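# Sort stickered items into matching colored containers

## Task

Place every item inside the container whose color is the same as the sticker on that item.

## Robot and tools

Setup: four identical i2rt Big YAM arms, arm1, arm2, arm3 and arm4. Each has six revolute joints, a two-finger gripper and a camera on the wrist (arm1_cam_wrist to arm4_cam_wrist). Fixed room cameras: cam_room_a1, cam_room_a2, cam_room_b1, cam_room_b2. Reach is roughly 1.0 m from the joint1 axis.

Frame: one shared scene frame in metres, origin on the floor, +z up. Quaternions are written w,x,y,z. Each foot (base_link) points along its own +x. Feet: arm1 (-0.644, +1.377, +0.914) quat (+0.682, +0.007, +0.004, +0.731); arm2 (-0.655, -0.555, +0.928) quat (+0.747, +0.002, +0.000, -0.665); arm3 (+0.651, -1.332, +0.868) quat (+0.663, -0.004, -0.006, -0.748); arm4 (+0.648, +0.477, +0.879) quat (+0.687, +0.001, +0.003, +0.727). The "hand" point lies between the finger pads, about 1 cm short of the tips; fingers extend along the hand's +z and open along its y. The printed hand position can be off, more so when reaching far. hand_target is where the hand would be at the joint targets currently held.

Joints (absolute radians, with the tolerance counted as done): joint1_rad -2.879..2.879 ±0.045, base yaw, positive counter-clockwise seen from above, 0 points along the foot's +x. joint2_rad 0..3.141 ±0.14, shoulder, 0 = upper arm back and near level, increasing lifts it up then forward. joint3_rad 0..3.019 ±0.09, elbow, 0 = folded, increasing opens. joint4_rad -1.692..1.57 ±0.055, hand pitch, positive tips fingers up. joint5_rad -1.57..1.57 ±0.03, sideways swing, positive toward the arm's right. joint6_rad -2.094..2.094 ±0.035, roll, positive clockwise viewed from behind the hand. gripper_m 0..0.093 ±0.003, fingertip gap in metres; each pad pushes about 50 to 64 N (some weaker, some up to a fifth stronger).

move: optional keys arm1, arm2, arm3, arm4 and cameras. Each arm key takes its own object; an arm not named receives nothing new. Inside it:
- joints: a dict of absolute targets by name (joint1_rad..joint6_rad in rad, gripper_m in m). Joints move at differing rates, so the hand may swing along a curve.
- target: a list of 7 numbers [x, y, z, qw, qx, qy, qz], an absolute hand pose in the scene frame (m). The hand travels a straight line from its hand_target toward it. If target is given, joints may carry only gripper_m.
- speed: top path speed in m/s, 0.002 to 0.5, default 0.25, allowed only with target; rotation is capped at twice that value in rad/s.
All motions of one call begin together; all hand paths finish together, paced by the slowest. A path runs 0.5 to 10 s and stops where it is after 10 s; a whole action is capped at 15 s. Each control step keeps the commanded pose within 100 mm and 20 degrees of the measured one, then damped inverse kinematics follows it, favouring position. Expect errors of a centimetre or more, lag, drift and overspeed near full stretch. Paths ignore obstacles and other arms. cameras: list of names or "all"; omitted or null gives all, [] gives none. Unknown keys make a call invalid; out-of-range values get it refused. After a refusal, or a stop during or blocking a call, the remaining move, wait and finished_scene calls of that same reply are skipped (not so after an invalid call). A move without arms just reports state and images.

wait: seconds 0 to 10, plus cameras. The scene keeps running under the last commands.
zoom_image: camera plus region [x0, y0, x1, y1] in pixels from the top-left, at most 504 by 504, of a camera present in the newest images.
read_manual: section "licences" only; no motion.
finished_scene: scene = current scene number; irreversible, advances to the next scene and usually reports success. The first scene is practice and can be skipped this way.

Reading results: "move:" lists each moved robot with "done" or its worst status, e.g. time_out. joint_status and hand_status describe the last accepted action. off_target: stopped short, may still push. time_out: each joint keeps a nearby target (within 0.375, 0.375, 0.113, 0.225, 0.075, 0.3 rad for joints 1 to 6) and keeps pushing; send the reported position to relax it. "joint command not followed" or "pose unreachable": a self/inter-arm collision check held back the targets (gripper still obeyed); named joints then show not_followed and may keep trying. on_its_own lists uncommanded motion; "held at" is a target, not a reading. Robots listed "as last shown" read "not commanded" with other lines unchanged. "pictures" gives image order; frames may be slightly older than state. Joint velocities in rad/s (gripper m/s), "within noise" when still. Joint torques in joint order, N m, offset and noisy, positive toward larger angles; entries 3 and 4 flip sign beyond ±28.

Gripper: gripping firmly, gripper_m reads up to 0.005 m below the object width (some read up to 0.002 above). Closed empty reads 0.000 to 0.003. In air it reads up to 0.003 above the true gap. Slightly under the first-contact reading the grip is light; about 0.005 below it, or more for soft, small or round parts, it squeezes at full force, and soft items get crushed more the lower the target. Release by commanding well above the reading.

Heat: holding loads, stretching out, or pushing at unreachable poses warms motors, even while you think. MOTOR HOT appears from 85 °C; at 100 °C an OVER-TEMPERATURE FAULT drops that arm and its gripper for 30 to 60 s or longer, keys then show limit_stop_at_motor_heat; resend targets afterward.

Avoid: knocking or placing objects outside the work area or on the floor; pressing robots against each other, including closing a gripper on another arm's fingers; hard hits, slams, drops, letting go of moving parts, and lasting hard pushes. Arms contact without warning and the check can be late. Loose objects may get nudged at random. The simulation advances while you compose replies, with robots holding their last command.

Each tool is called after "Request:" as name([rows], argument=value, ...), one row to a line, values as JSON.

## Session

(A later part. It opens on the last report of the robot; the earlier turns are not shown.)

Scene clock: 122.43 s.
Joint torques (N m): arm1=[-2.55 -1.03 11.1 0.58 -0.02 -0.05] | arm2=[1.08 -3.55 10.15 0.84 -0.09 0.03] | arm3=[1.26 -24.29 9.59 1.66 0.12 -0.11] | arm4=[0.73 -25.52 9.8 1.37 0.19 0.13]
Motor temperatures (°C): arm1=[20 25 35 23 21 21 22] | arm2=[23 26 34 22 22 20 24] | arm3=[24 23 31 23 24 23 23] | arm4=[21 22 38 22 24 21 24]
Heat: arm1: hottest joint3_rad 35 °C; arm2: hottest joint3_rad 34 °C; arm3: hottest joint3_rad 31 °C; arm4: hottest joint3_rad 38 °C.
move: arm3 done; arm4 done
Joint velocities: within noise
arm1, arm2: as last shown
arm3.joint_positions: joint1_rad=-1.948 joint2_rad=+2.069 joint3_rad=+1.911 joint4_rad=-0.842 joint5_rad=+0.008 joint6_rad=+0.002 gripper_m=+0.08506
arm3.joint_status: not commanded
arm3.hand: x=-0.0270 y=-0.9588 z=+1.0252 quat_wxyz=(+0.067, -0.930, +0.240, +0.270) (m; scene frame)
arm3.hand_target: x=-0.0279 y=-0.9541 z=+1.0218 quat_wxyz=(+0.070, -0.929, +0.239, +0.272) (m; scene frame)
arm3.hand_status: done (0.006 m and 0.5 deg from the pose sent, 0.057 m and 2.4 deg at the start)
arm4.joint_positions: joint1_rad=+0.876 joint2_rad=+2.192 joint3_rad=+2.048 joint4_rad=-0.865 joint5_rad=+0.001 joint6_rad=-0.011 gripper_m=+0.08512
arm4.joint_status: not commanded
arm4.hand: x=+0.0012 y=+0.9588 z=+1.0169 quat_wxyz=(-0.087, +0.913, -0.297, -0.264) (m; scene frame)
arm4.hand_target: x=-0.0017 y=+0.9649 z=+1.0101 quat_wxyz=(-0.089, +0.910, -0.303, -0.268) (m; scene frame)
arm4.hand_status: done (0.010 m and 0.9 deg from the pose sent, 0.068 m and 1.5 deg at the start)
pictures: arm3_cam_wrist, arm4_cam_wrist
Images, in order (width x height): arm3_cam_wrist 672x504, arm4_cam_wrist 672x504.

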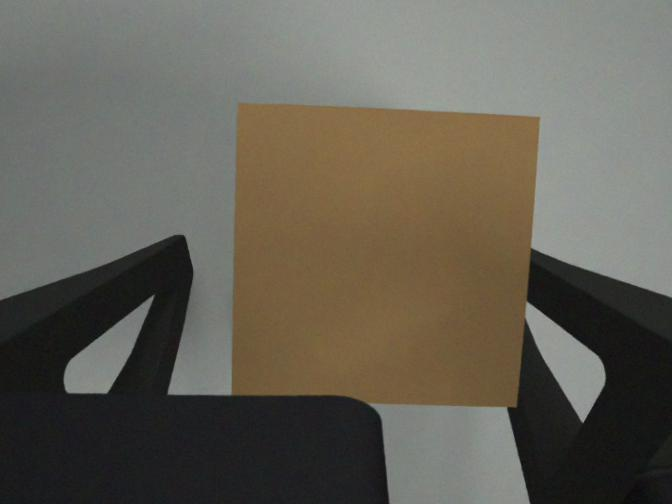

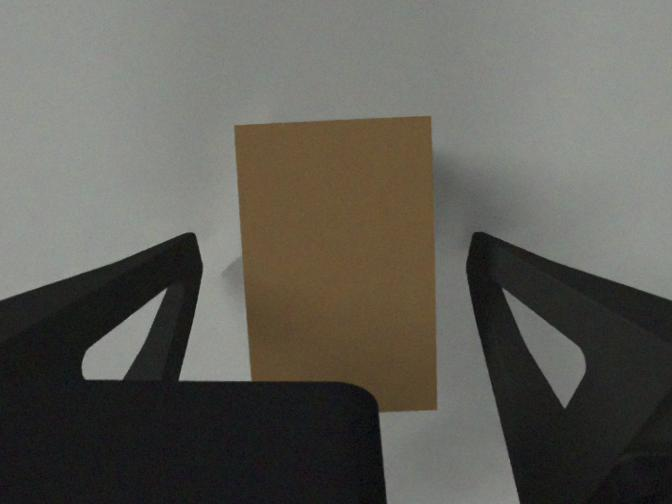

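Request:
move(arm3={"joints":{"gripper_m":0.044}}, arm4={"joints":{"gripper_m":0.033}}, cameras=[])

Request:
move(arm3={"target":[0.39,-1.184,1.14,0.0702,-0.9293,0.2394,0.2726],"speed":0.45}, arm4={"target":[0.40,0.662,1.13,0.0889,-0.9100,0.3030,0.2680],"speed":0.45}, cameras=[])

Request:
move(arm3={"joints":{"joint1_rad":1.070,"joint2_rad":0.75,"joint3_rad":0.77,"joint4_rad":-1.0,"joint5_rad":0,"joint6_rad":0}}, arm4={"joints":{"joint1_rad":-1.109,"joint2_rad":0.75,"joint3_rad":0.77,"joint4_rad":-1.0,"joint5_rad":0,"joint6_rad":0}}, cameras=[])

Request:
move(arm3={"target":[1.190,-1.717,0.92,0.2680,0.2932,0.9137,-0.0860],"speed":0.45}, arm4={"target":[1.104,0.737,0.88,0.2721,-0.2458,0.9275,0.0721],"speed":0.45}, cameras=["arm3_cam_wrist","arm4_cam_wrist"])

Scene clock: 138.73 s.
Joint torques (N m): arm1=[-2.9 -1.32 11.25 0.44 -0.03 -0.06] | arm2=[1.03 -3.43 10.17 0.83 -0.09 0.02] | arm3=[1.26 -24.29 9.54 1.68 0.04 -0.11] | arm4=[0.62 -25.64 9.76 1.46 0.21 0.13]
Motor temperatures (°C): arm1=[20 25 36 23 21 21 22] | arm2=[23 26 34 22 22 20 23] | arm3=[24 24 30 23 24 23 23] | arm4=[21 26 38 22 24 21 24]
Heat: arm1: hottest joint3_rad 36 °C; arm2: hottest joint3_rad 34 °C; arm3: hottest joint3_rad 30 °C; arm4: hottest joint3_rad 38 °C.
move: arm3 off_target; arm4 off_target
Joint velocities: within noise
arm1, arm2: as last shown
arm3.joint_positions: joint1_rad=-1.948 joint2_rad=+2.069 joint3_rad=+1.911 joint4_rad=-0.842 joint5_rad=+0.010 joint6_rad=+0.002 gripper_m=+0.05309
arm3.joint_status: gripper_m off_target (ended at +0.05312, target +0.04400)
arm3.hand: x=-0.0269 y=-0.9585 z=+1.0253 quat_wxyz=(+0.068, -0.930, +0.240, +0.270) (m; scene frame)
arm3.hand_target: x=-0.0279 y=-0.9541 z=+1.0219 quat_wxyz=(+0.070, -0.929, +0.239, +0.272) (m; scene frame)
arm3.hand_status: not commanded
arm4.joint_positions: joint1_rad=+0.876 joint2_rad=+2.192 joint3_rad=+2.048 joint4_rad=-0.865 joint5_rad=+0.002 joint6_rad=-0.011 gripper_m=+0.04464
arm4.joint_status: gripper_m off_target (ended at +0.04467, target +0.03300)
arm4.hand: x=+0.0012 y=+0.9590 z=+1.0170 quat_wxyz=(-0.087, +0.913, -0.297, -0.265) (m; scene frame)
arm4.hand_target: x=-0.0017 y=+0.9649 z=+1.0101 quat_wxyz=(-0.089, +0.910, -0.303, -0.268) (m; scene frame)
arm4.hand_status: not commanded
pictures: none
No camera images: "cameras" was empty.

Scene clock: 140.73 s.
Joint torques (N m): arm1=[-2.67 -0.26 11.19 0.55 0 -0.1] | arm2=[1.26 -3.43 10.13 0.85 -0.09 0.03] | arm3=[1.61 -2.2 9.33 0.92 0.12 -0.04] | arm4=[0.97 -2.37 9.5 0.54 0.19 0.15]
Motor temperatures (°C): arm1=[20 25 36 23 21 21 22] | arm2=[23 26 34 22 22 20 23] | arm3=[24 24 30 23 24 23 23] | arm4=[21 26 38 22 24 21 25]
Heat: arm1: hottest joint3_rad 36 °C; arm2: hottest joint3_rad 34 °C; arm3: hottest joint3_rad 30 °C; arm4: hottest joint3_rad 38 °C.
move: arm3 done; arm4 done
Joint velocities: within noise
arm1, arm2: as last shown
arm3.joint_positions: joint1_rad=-1.948 joint2_rad=+0.725 joint3_rad=+0.857 joint4_rad=-1.112 joint5_rad=+0.013 joint6_rad=+0.002 gripper_m=+0.05309
arm3.joint_status: not commanded
arm3.hand: x=+0.3892 y=-1.1827 z=+1.1437 quat_wxyz=(+0.071, -0.927, +0.240, +0.278) (m; scene frame)
arm3.hand_target: x=+0.3901 y=-1.1840 z=+1.1400 quat_wxyz=(+0.070, -0.929, +0.239, +0.273) (m; scene frame)
arm3.hand_status: done (0.004 m and 0.7 deg from the pose sent, 0.488 m and 0.5 deg at the start)
arm4.joint_positions: joint1_rad=+0.879 joint2_rad=+0.755 joint3_rad=+0.801 joint4_rad=-1.031 joint5_rad=+0.009 joint6_rad=-0.003 gripper_m=+0.04464
arm4.joint_status: not commanded
arm4.hand: x=+0.4007 y=+0.6639 z=+1.1320 quat_wxyz=(-0.092, +0.909, -0.300, -0.274) (m; scene frame)
arm4.hand_target: x=+0.4000 y=+0.6620 z=+1.1300 quat_wxyz=(-0.089, +0.910, -0.303, -0.268) (m; scene frame)
arm4.hand_status: done (0.003 m and 0.9 deg from the pose sent, 0.510 m and 0.9 deg at the start)
pictures: none
No camera images: "cameras" was empty.

Scene clock: 143.10 s.
Joint torques (N m): arm1=[-2.55 -0.79 11.23 0.64 -0.02 -0.02] | arm2=[1.03 -3.49 10.15 0.84 -0.09 0.02] | arm3=[1.85 -2.78 10.14 1.51 0.11 -0.06] | arm4=[0.85 -3.9 9.7 1.43 0.02 0.08]
Motor temperatures (°C): arm1=[20 25 36 23 21 21 22] | arm2=[23 26 34 22 22 20 23] | arm3=[24 24 30 23 24 23 23] | arm4=[21 25 38 22 24 21 25]
Heat: arm1: hottest joint3_rad 36 °C; arm2: hottest joint3_rad 34 °C; arm3: hottest joint3_rad 30 °C; arm4: hottest joint3_rad 38 °C.
move: arm3 done; arm4 done
Joint velocities: within noise
arm1, arm2: as last shown
arm3.joint_positions: joint1_rad=+1.061 joint2_rad=+0.752 joint3_rad=+0.766 joint4_rad=-1.008 joint5_rad=-0.003 joint6_rad=+0.001 gripper_m=+0.05328
arm3.joint_status: all done
arm3.hand: x=+0.8991 y=-1.5098 z=+1.1082 quat_wxyz=(-0.273, -0.296, -0.911, +0.093) (m; scene frame)
arm3.hand_target: x=+0.9024 y=-1.5091 z=+1.1120 quat_wxyz=(-0.280, -0.291, -0.910, +0.095) (m; scene frame)
arm3.hand_status: not commanded
arm4.joint_positions: joint1_rad=-1.107 joint2_rad=+0.755 joint3_rad=+0.763 joint4_rad=-1.013 joint5_rad=+0.001 joint6_rad=-0.003 gripper_m=+0.04466
arm4.joint_status: all done
arm4.hand: x=+0.9152 y=+0.6297 z=+1.1124 quat_wxyz=(-0.267, +0.248, -0.928, -0.070) (m; scene frame)
arm4.hand_target: x=+0.9184 y=+0.6313 z=+1.1190 quat_wxyz=(-0.279, +0.245, -0.926, -0.074) (m; scene frame)
arm4.hand_status: not commanded
pictures: none
No camera images: "cameras" was empty.

Scene clock: 144.77 s.
Joint torques (N m): arm1=[-2.26 -0.5 11.03 0.55 -0.05 -0.03] | arm2=[0.97 -3.43 10.17 0.85 -0.09 0.02] | arm3=[1.55 -21.13 11.9 1.13 -0.07 -0.04] | arm4=[0.5 -14.62 8.73 1.44 0.03 0.08]
Motor temperatures (°C): arm1=[20 25 36 23 21 21 22] | arm2=[23 25 34 22 22 20 23] | arm3=[24 24 30 23 24 23 23] | arm4=[21 25 38 22 24 21 25]
Heat: arm1: hottest joint3_rad 36 °C; arm2: hottest joint3_rad 34 °C; arm3: hottest joint3_rad 30 °C; arm4: hottest joint3_rad 38 °C.
move: arm3 off_target; arm4 off_target
Joint velocities: within noise
arm1, arm2: as last shown
arm3.joint_positions: joint1_rad=+1.061 joint2_rad=+1.921 joint3_rad=+1.280 joint4_rad=-0.431 joint5_rad=-0.008 joint6_rad=+0.001 gripper_m=+0.05328
arm3.joint_status: not commanded
arm3.hand: x=+1.1676 y=-1.7076 z=+0.8915 quat_wxyz=(-0.238, -0.299, -0.921, +0.079) (m; scene frame)
arm3.hand_target: x=+1.1887 y=-1.7160 z=+0.9208 quat_wxyz=(-0.268, -0.293, -0.914, +0.086) (m; scene frame)
arm3.hand_status: off_target (0.037 m and 3.6 deg from the pose sent, 0.404 m and 1.1 deg at the start)
arm4.joint_positions: joint1_rad=-1.107 joint2_rad=+1.696 joint3_rad=+0.810 joint4_rad=-0.164 joint5_rad=+0.001 joint6_rad=-0.003 gripper_m=+0.04466
arm4.joint_status: not commanded
arm4.hand: x=+1.0826 y=+0.7253 z=+0.8649 quat_wxyz=(-0.247, +0.250, -0.934, -0.064) (m; scene frame)
arm4.hand_target: x=+1.1030 y=+0.7364 z=+0.8808 quat_wxyz=(-0.272, +0.246, -0.928, -0.072) (m; scene frame)
arm4.hand_status: off_target (0.029 m and 3.2 deg from the pose sent, 0.318 m and 0.7 deg at the start)
pictures: arm3_cam_wrist, arm4_cam_wrist
Images, in order (width x height): arm3_cam_wrist 672x504, arm4_cam_wrist 672x504.

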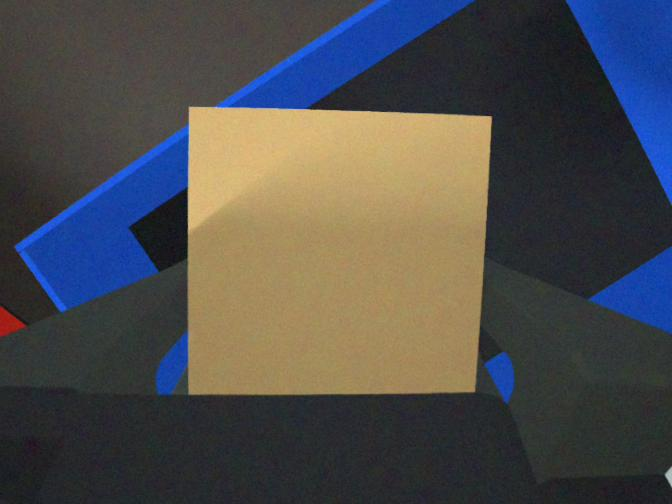

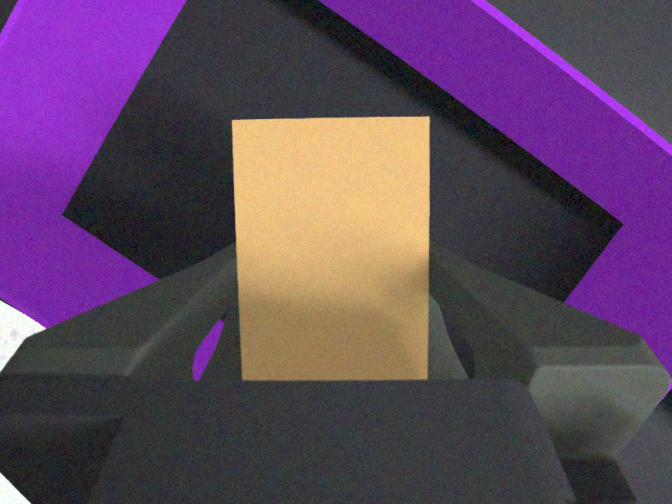

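Request:
move(arm3={"target":[1.180,-1.770,0.92,0.2680,0.2932,0.9137,-0.0860],"speed":0.3}, arm4={"target":[1.106,0.740,0.746,0.2721,-0.2458,0.9275,0.0721],"speed":0.3}, cameras=["arm3_cam_wrist","arm4_cam_wrist"])

Scene clock: 154.90 s.
Joint torques (N m): arm1=[-2.9 -1.03 11.07 0.7 -0.01 -0.02] | arm2=[1.08 -3.49 10.15 0.84 -0.09 0.03] | arm3=[0.85 -19.72 12.19 0.83 -0.1 -0.11] | arm4=[0.73 -16.03 5.3 1.43 0.08 0.12]
Motor temperatures (°C): arm1=[20 25 36 23 21 21 21] | arm2=[23 25 34 22 22 20 23] | arm3=[24 25 31 23 24 23 24] | arm4=[21 25 37 22 24 21 25]
Heat: arm1: hottest joint3_rad 36 °C; arm2: hottest joint3_rad 34 °C; arm3: hottest joint3_rad 31 °C; arm4: hottest joint3_rad 37 °C.
move: arm3 off_target; arm4 off_target
Joint velocities: within noise
arm1, arm2: as last shown
arm3.joint_positions: joint1_rad=+0.988 joint2_rad=+1.954 joint3_rad=+1.368 joint4_rad=-0.456 joint5_rad=-0.051 joint6_rad=-0.058 gripper_m=+0.05328
arm3.joint_status: not commanded
arm3.hand: x=+1.1660 y=-1.7574 z=+0.9068 quat_wxyz=(-0.254, -0.298, -0.917, +0.080) (m; scene frame)
arm3.hand_target: x=+1.1792 y=-1.7693 z=+0.9202 quat_wxyz=(-0.268, -0.293, -0.914, +0.086) (m; scene frame)
arm3.hand_status: off_target (0.023 m and 1.8 deg from the pose sent, 0.070 m and 3.7 deg at the start)
arm4.joint_positions: joint1_rad=-1.107 joint2_rad=+2.042 joint3_rad=+0.826 joint4_rad=+0.196 joint5_rad=+0.001 joint6_rad=-0.004 gripper_m=+0.04462
arm4.joint_status: not commanded
arm4.hand: x=+1.0951 y=+0.7324 z=+0.7453 quat_wxyz=(-0.260, +0.249, -0.930, -0.068) (m; scene frame)
arm4.hand_target: x=+1.1056 y=+0.7398 z=+0.7463 quat_wxyz=(-0.272, +0.246, -0.928, -0.072) (m; scene frame)
arm4.hand_status: off_target (0.013 m and 1.5 deg from the pose sent, 0.122 m and 3.2 deg at the start)
pictures: arm3_cam_wrist, arm4_cam_wrist
Images, in order (width x height): arm3_cam_wrist 672x504, arm4_cam_wrist 672x504.

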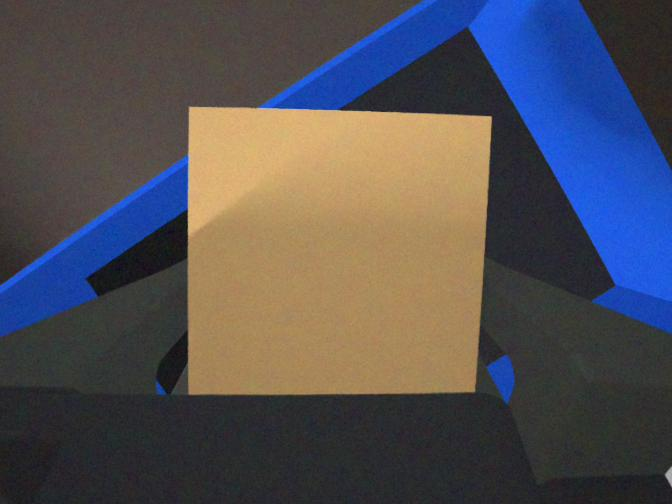

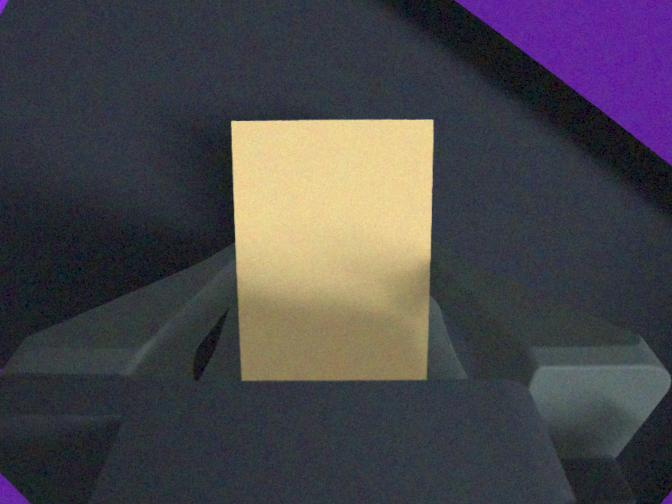

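Request:
move(arm3={"target":[1.168,-1.754,0.750,0.2680,0.2932,0.9137,-0.0860],"speed":0.25}, arm4={"target":[1.106,0.740,0.741,0.2721,-0.2458,0.9275,0.0721],"speed":0.25}, cameras=["arm3_cam_wrist"])

Request:
move(arm4={"joints":{"gripper_m":0.075}}, cameras=[])

Scene clock: 161.97 s.
Joint torques (N m): arm1=[-2.37 -0.79 11.17 0.72 -0.01 -0.06] | arm2=[1.14 -3.31 10.15 0.83 -0.1 0.02] | arm3=[1.73 -21.42 6.57 1.77 0.09 -0.05] | arm4=[1.26 -14.92 5.26 1.55 0.1 0.11]
Motor temperatures (°C): arm1=[20 24 36 23 21 21 21] | arm2=[23 25 34 22 22 20 23] | arm3=[24 25 31 23 24 23 24] | arm4=[21 25 35 22 24 21 25]
Heat: arm1: hottest joint3_rad 36 °C; arm2: hottest joint3_rad 34 °C; arm3: hottest joint3_rad 31 °C; arm4: hottest joint3_rad 35 °C.
move: arm3 done; arm4 off_target
Joint velocities: within noise
arm1, arm2: as last shown
arm3.joint_positions: joint1_rad=+0.988 joint2_rad=+2.217 joint3_rad=+1.296 joint4_rad=-0.101 joint5_rad=-0.051 joint6_rad=-0.057 gripper_m=+0.05328
arm3.joint_status: not commanded
arm3.hand: x=+1.1620 y=-1.7561 z=+0.7518 quat_wxyz=(-0.263, -0.298, -0.914, +0.084) (m; scene frame)
arm3.hand_target: x=+1.1681 y=-1.7539 z=+0.7502 quat_wxyz=(-0.268, -0.293, -0.914, +0.086) (m; scene frame)
arm3.hand_status: done (0.007 m and 0.8 deg from the pose sent, 0.157 m and 1.8 deg at the start)
arm4.joint_positions: joint1_rad=-1.107 joint2_rad=+2.048 joint3_rad=+0.826 joint4_rad=+0.207 joint5_rad=+0.001 joint6_rad=-0.004 gripper_m=+0.04462
arm4.joint_status: not commanded
arm4.hand: x=+1.0958 y=+0.7327 z=+0.7438 quat_wxyz=(-0.263, +0.249, -0.930, -0.068) (m; scene frame)
arm4.hand_target: x=+1.1056 y=+0.7397 z=+0.7412 quat_wxyz=(-0.272, +0.246, -0.928, -0.072) (m; scene frame)
arm4.hand_status: off_target (0.013 m and 1.2 deg from the pose sent, 0.014 m and 1.5 deg at the start)
pictures: arm3_cam_wrist
Images, in order (width x height): arm3_cam_wrist 672x504.

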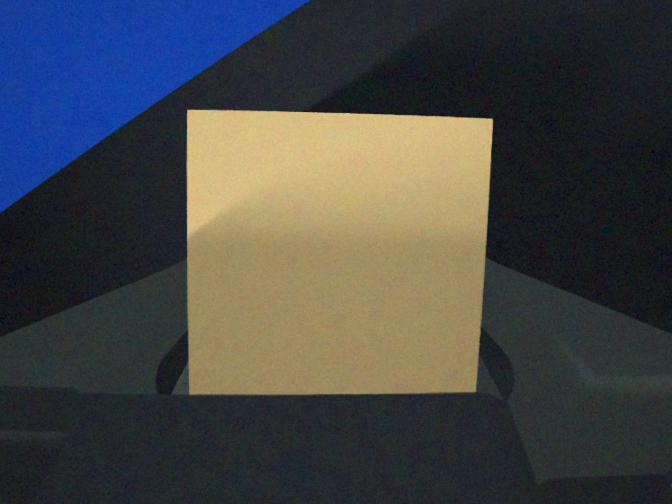

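Scene clock: 162.50 s.
Joint torques (N m): arm1=[-2.55 -0.91 11.21 0.68 0 -0.05] | arm2=[1.14 -3.55 10.15 0.85 -0.1 0.02] | arm3=[1.79 -21.25 6.54 1.77 0.09 -0.05] | arm4=[0.85 -15.03 5.38 1.46 0.11 0.12]
Motor temperatures (°C): arm1=[20 24 36 23 21 21 21] | arm2=[23 25 34 22 22 20 23] | arm3=[24 25 31 23 24 23 24] | arm4=[21 25 35 22 24 21 25]
Heat: arm1: hottest joint3_rad 36 °C; arm2: hottest joint3_rad 34 °C; arm3: hottest joint3_rad 31 °C; arm4: hottest joint3_rad 35 °C.
move: arm4 done
Joint velocities: within noise
arm1.joint_positions: joint1_rad=-2.239 joint2_rad=+0.897 joint3_rad=+0.867 joint4_rad=-1.239 joint5_rad=-0.006 joint6_rad=+0.008 gripper_m=+0.07496
arm1.joint_status: not commanded
arm1.hand: x=-0.3977 y=+1.2115 z=+1.1324 quat_wxyz=(-0.137, -0.295, -0.945, +0.042) (m; scene frame)
arm1.hand_target: x=-0.4000 y=+1.2101 z=+1.1300 quat_wxyz=(-0.129, -0.296, -0.946, +0.040) (m; scene frame)
arm1.hand_status: not commanded
arm2.joint_positions: joint1_rad=+0.918 joint2_rad=+0.849 joint3_rad=+0.814 joint4_rad=-1.226 joint5_rad=+0.007 joint6_rad=+0.008 gripper_m=+0.08293
arm2.joint_status: not commanded
arm2.hand: x=-0.4162 y=-0.6999 z=+1.1402 quat_wxyz=(-0.148, -0.266, -0.952, +0.042) (m; scene frame)
arm2.hand_target: x=-0.4201 y=-0.6960 z=+1.1302 quat_wxyz=(-0.130, -0.263, -0.955, +0.036) (m; scene frame)
arm2.hand_status: not commanded
arm3: as last shown
arm4.joint_positions: joint1_rad=-1.107 joint2_rad=+2.048 joint3_rad=+0.826 joint4_rad=+0.208 joint5_rad=+0.001 joint6_rad=-0.004 gripper_m=+0.07491
arm4.joint_status: all done
arm4.hand: x=+1.0960 y=+0.7329 z=+0.7440 quat_wxyz=(-0.263, +0.249, -0.930, -0.069) (m; scene frame)
arm4.hand_target: x=+1.1056 y=+0.7397 z=+0.7412 quat_wxyz=(-0.272, +0.246, -0.928, -0.072) (m; scene frame)
arm4.hand_status: not commanded
pictures: none
No camera images: "cameras" was empty.

Request:
move(arm3={"target":[1.168,-1.754,0.743,0.2680,0.2932,0.9137,-0.0860],"speed":0.1}, arm4={"target":[1.085,0.728,0.93,0.2721,-0.2458,0.9275,0.0721],"speed":0.35}, cameras=[])

Request:
move(arm3={"joints":{"gripper_m":0.082}}, cameras=[])

Request:
move(arm3={"target":[1.150,-1.740,0.93,0.2680,0.2932,0.9137,-0.0860],"speed":0.35}, cameras=["arm3_cam_wrist","arm4_cam_wrist"])

Request:
finished_scene(scene=3)

Scene clock: 169.23 s.
Joint torques (N m): arm1=[-2.73 -1.08 11.12 0.4 -0.03 -0.05] | arm2=[0.97 -3.49 10.18 0.84 -0.1 0.02] | arm3=[1.61 -20.31 6.68 1.81 0.1 -0.06] | arm4=[1.2 -11.4 9.26 0.42 0.09 0.1]
Motor temperatures (°C): arm1=[20 24 36 23 21 21 21] | arm2=[23 25 34 22 22 20 23] | arm3=[24 25 31 23 24 23 24] | arm4=[21 25 35 22 24 21 25]
Heat: arm1: hottest joint3_rad 36 °C; arm2: hottest joint3_rad 34 °C; arm3: hottest joint3_rad 31 °C; arm4: hottest joint3_rad 35 °C.
move: arm3 done; arm4 off_target
Joint velocities: within noise
arm1, arm2: as last shown
arm3.joint_positions: joint1_rad=+0.988 joint2_rad=+2.221 joint3_rad=+1.296 joint4_rad=-0.089 joint5_rad=-0.051 joint6_rad=-0.057 gripper_m=+0.05328
arm3.joint_status: not commanded
arm3.hand: x=+1.1632 y=-1.7571 z=+0.7509 quat_wxyz=(-0.267, -0.297, -0.913, +0.085) (m; scene frame)
arm3.hand_target: x=+1.1679 y=-1.7538 z=+0.7431 quat_wxyz=(-0.268, -0.293, -0.914, +0.086) (m; scene frame)
arm3.hand_status: done (0.010 m and 0.5 deg from the pose sent, 0.011 m and 0.8 deg at the start)
arm4.joint_positions: joint1_rad=-1.107 joint2_rad=+1.528 joint3_rad=+0.801 joint4_rad=-0.266 joint5_rad=+0.001 joint6_rad=-0.004 gripper_m=+0.07491
arm4.joint_status: not commanded
arm4.hand: x=+1.0763 y=+0.7217 z=+0.9279 quat_wxyz=(-0.273, +0.248, -0.927, -0.071) (m; scene frame)
arm4.hand_target: x=+1.0847 y=+0.7278 z=+0.9300 quat_wxyz=(-0.272, +0.246, -0.928, -0.072) (m; scene frame)
arm4.hand_status: off_target (0.011 m and 0.3 deg from the pose sent, 0.186 m and 1.2 deg at the start)
pictures: none
No camera images: "cameras" was empty.

Scene clock: 169.77 s.
Joint torques (N m): arm1=[-2.32 -1.08 11.19 0.64 -0.06 -0.01] | arm2=[1.03 -3.43 10.15 0.85 -0.09 0.02] | arm3=[1.67 -20.25 6.67 1.74 0.09 -0.06] | arm4=[1.14 -11.58 9.17 0.53 0.11 0.11]
Motor temperatures (°C): arm1=[20 24 36 23 21 21 21] | arm2=[23 25 34 22 22 20 23] | arm3=[24 25 31 23 24 23 24] | arm4=[21 25 34 22 24 21 25]
Heat: arm1: hottest joint3_rad 36 °C; arm2: hottest joint3_rad 34 °C; arm3: hottest joint3_rad 31 °C; arm4: hottest joint3_rad 34 °C.
move: arm3 done
Joint velocities: within noise
arm1, arm2, arm4: as last shown
arm3.joint_positions: joint1_rad=+0.988 joint2_rad=+2.221 joint3_rad=+1.296 joint4_rad=-0.088 joint5_rad=-0.051 joint6_rad=-0.057 gripper_m=+0.08196
arm3.joint_status: all done
arm3.hand: x=+1.1635 y=-1.7573 z=+0.7511 quat_wxyz=(-0.267, -0.297, -0.913, +0.086) (m; scene frame)
arm3.hand_target: x=+1.1680 y=-1.7538 z=+0.7431 quat_wxyz=(-0.268, -0.293, -0.914, +0.086) (m; scene frame)
arm3.hand_status: not commanded
pictures: none
No camera images: "cameras" was empty.

Scene clock: 171.17 s.
Joint torques (N m): arm1=[-2.73 -1.03 11.23 0.59 0.02 -0.08] | arm2=[0.97 -3.37 10.17 0.85 -0.09 0.03] | arm3=[1.32 -17.96 10.13 0.8 -0.01 -0.1] | arm4=[0.91 -12.04 9.13 0.55 0.11 0.11]
Motor temperatures (°C): arm1=[20 24 36 23 21 21 21] | arm2=[23 25 34 22 22 20 23] | arm3=[24 25 31 23 24 23 24] | arm4=[21 25 34 22 24 21 25]
Heat: arm1: hottest joint3_rad 36 °C; arm2: hottest joint3_rad 34 °C; arm3: hottest joint3_rad 31 °C; arm4: hottest joint3_rad 34 °C.
move: arm3 done
Joint velocities: within noise
arm1, arm2, arm4: as last shown
arm1.joint_positions: joint1_rad=-2.239 joint2_rad=+0.897 joint3_rad=+0.867 joint4_rad=-1.239 joint5_rad=-0.006 joint6_rad=+0.007 gripper_m=+0.07496
arm3.joint_positions: joint1_rad=+0.988 joint2_rad=+1.847 joint3_rad=+1.258 joint4_rad=-0.424 joint5_rad=-0.051 joint6_rad=-0.057 gripper_m=+0.08196
arm3.joint_status: not commanded
arm3.hand: x=+1.1428 y=-1.7375 z=+0.9295 quat_wxyz=(-0.267, -0.297, -0.913, +0.086) (m; scene frame)
arm3.hand_target: x=+1.1499 y=-1.7397 z=+0.9299 quat_wxyz=(-0.268, -0.293, -0.914, +0.086) (m; scene frame)
arm3.hand_status: done (0.008 m and 0.4 deg from the pose sent, 0.180 m and 0.5 deg at the start)
pictures: arm3_cam_wrist, arm4_cam_wrist
Images, in order (width x height): arm3_cam_wrist 672x504, arm4_cam_wrist 672x504.

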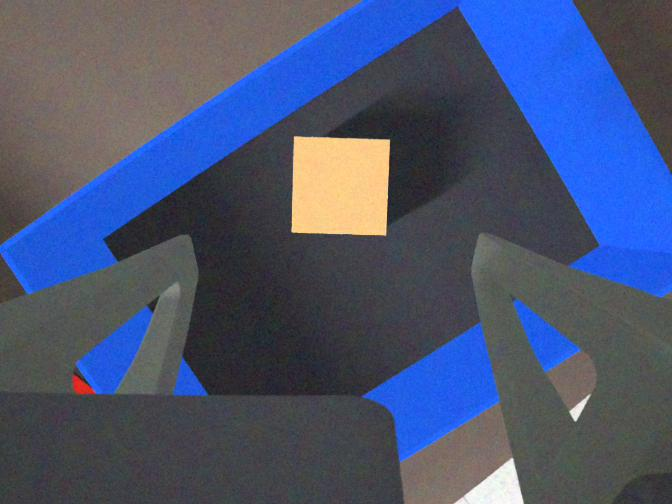

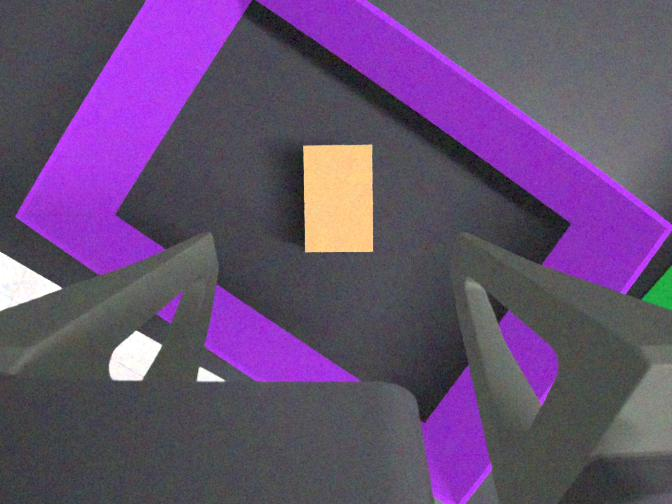

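The scene is finished: the task was done.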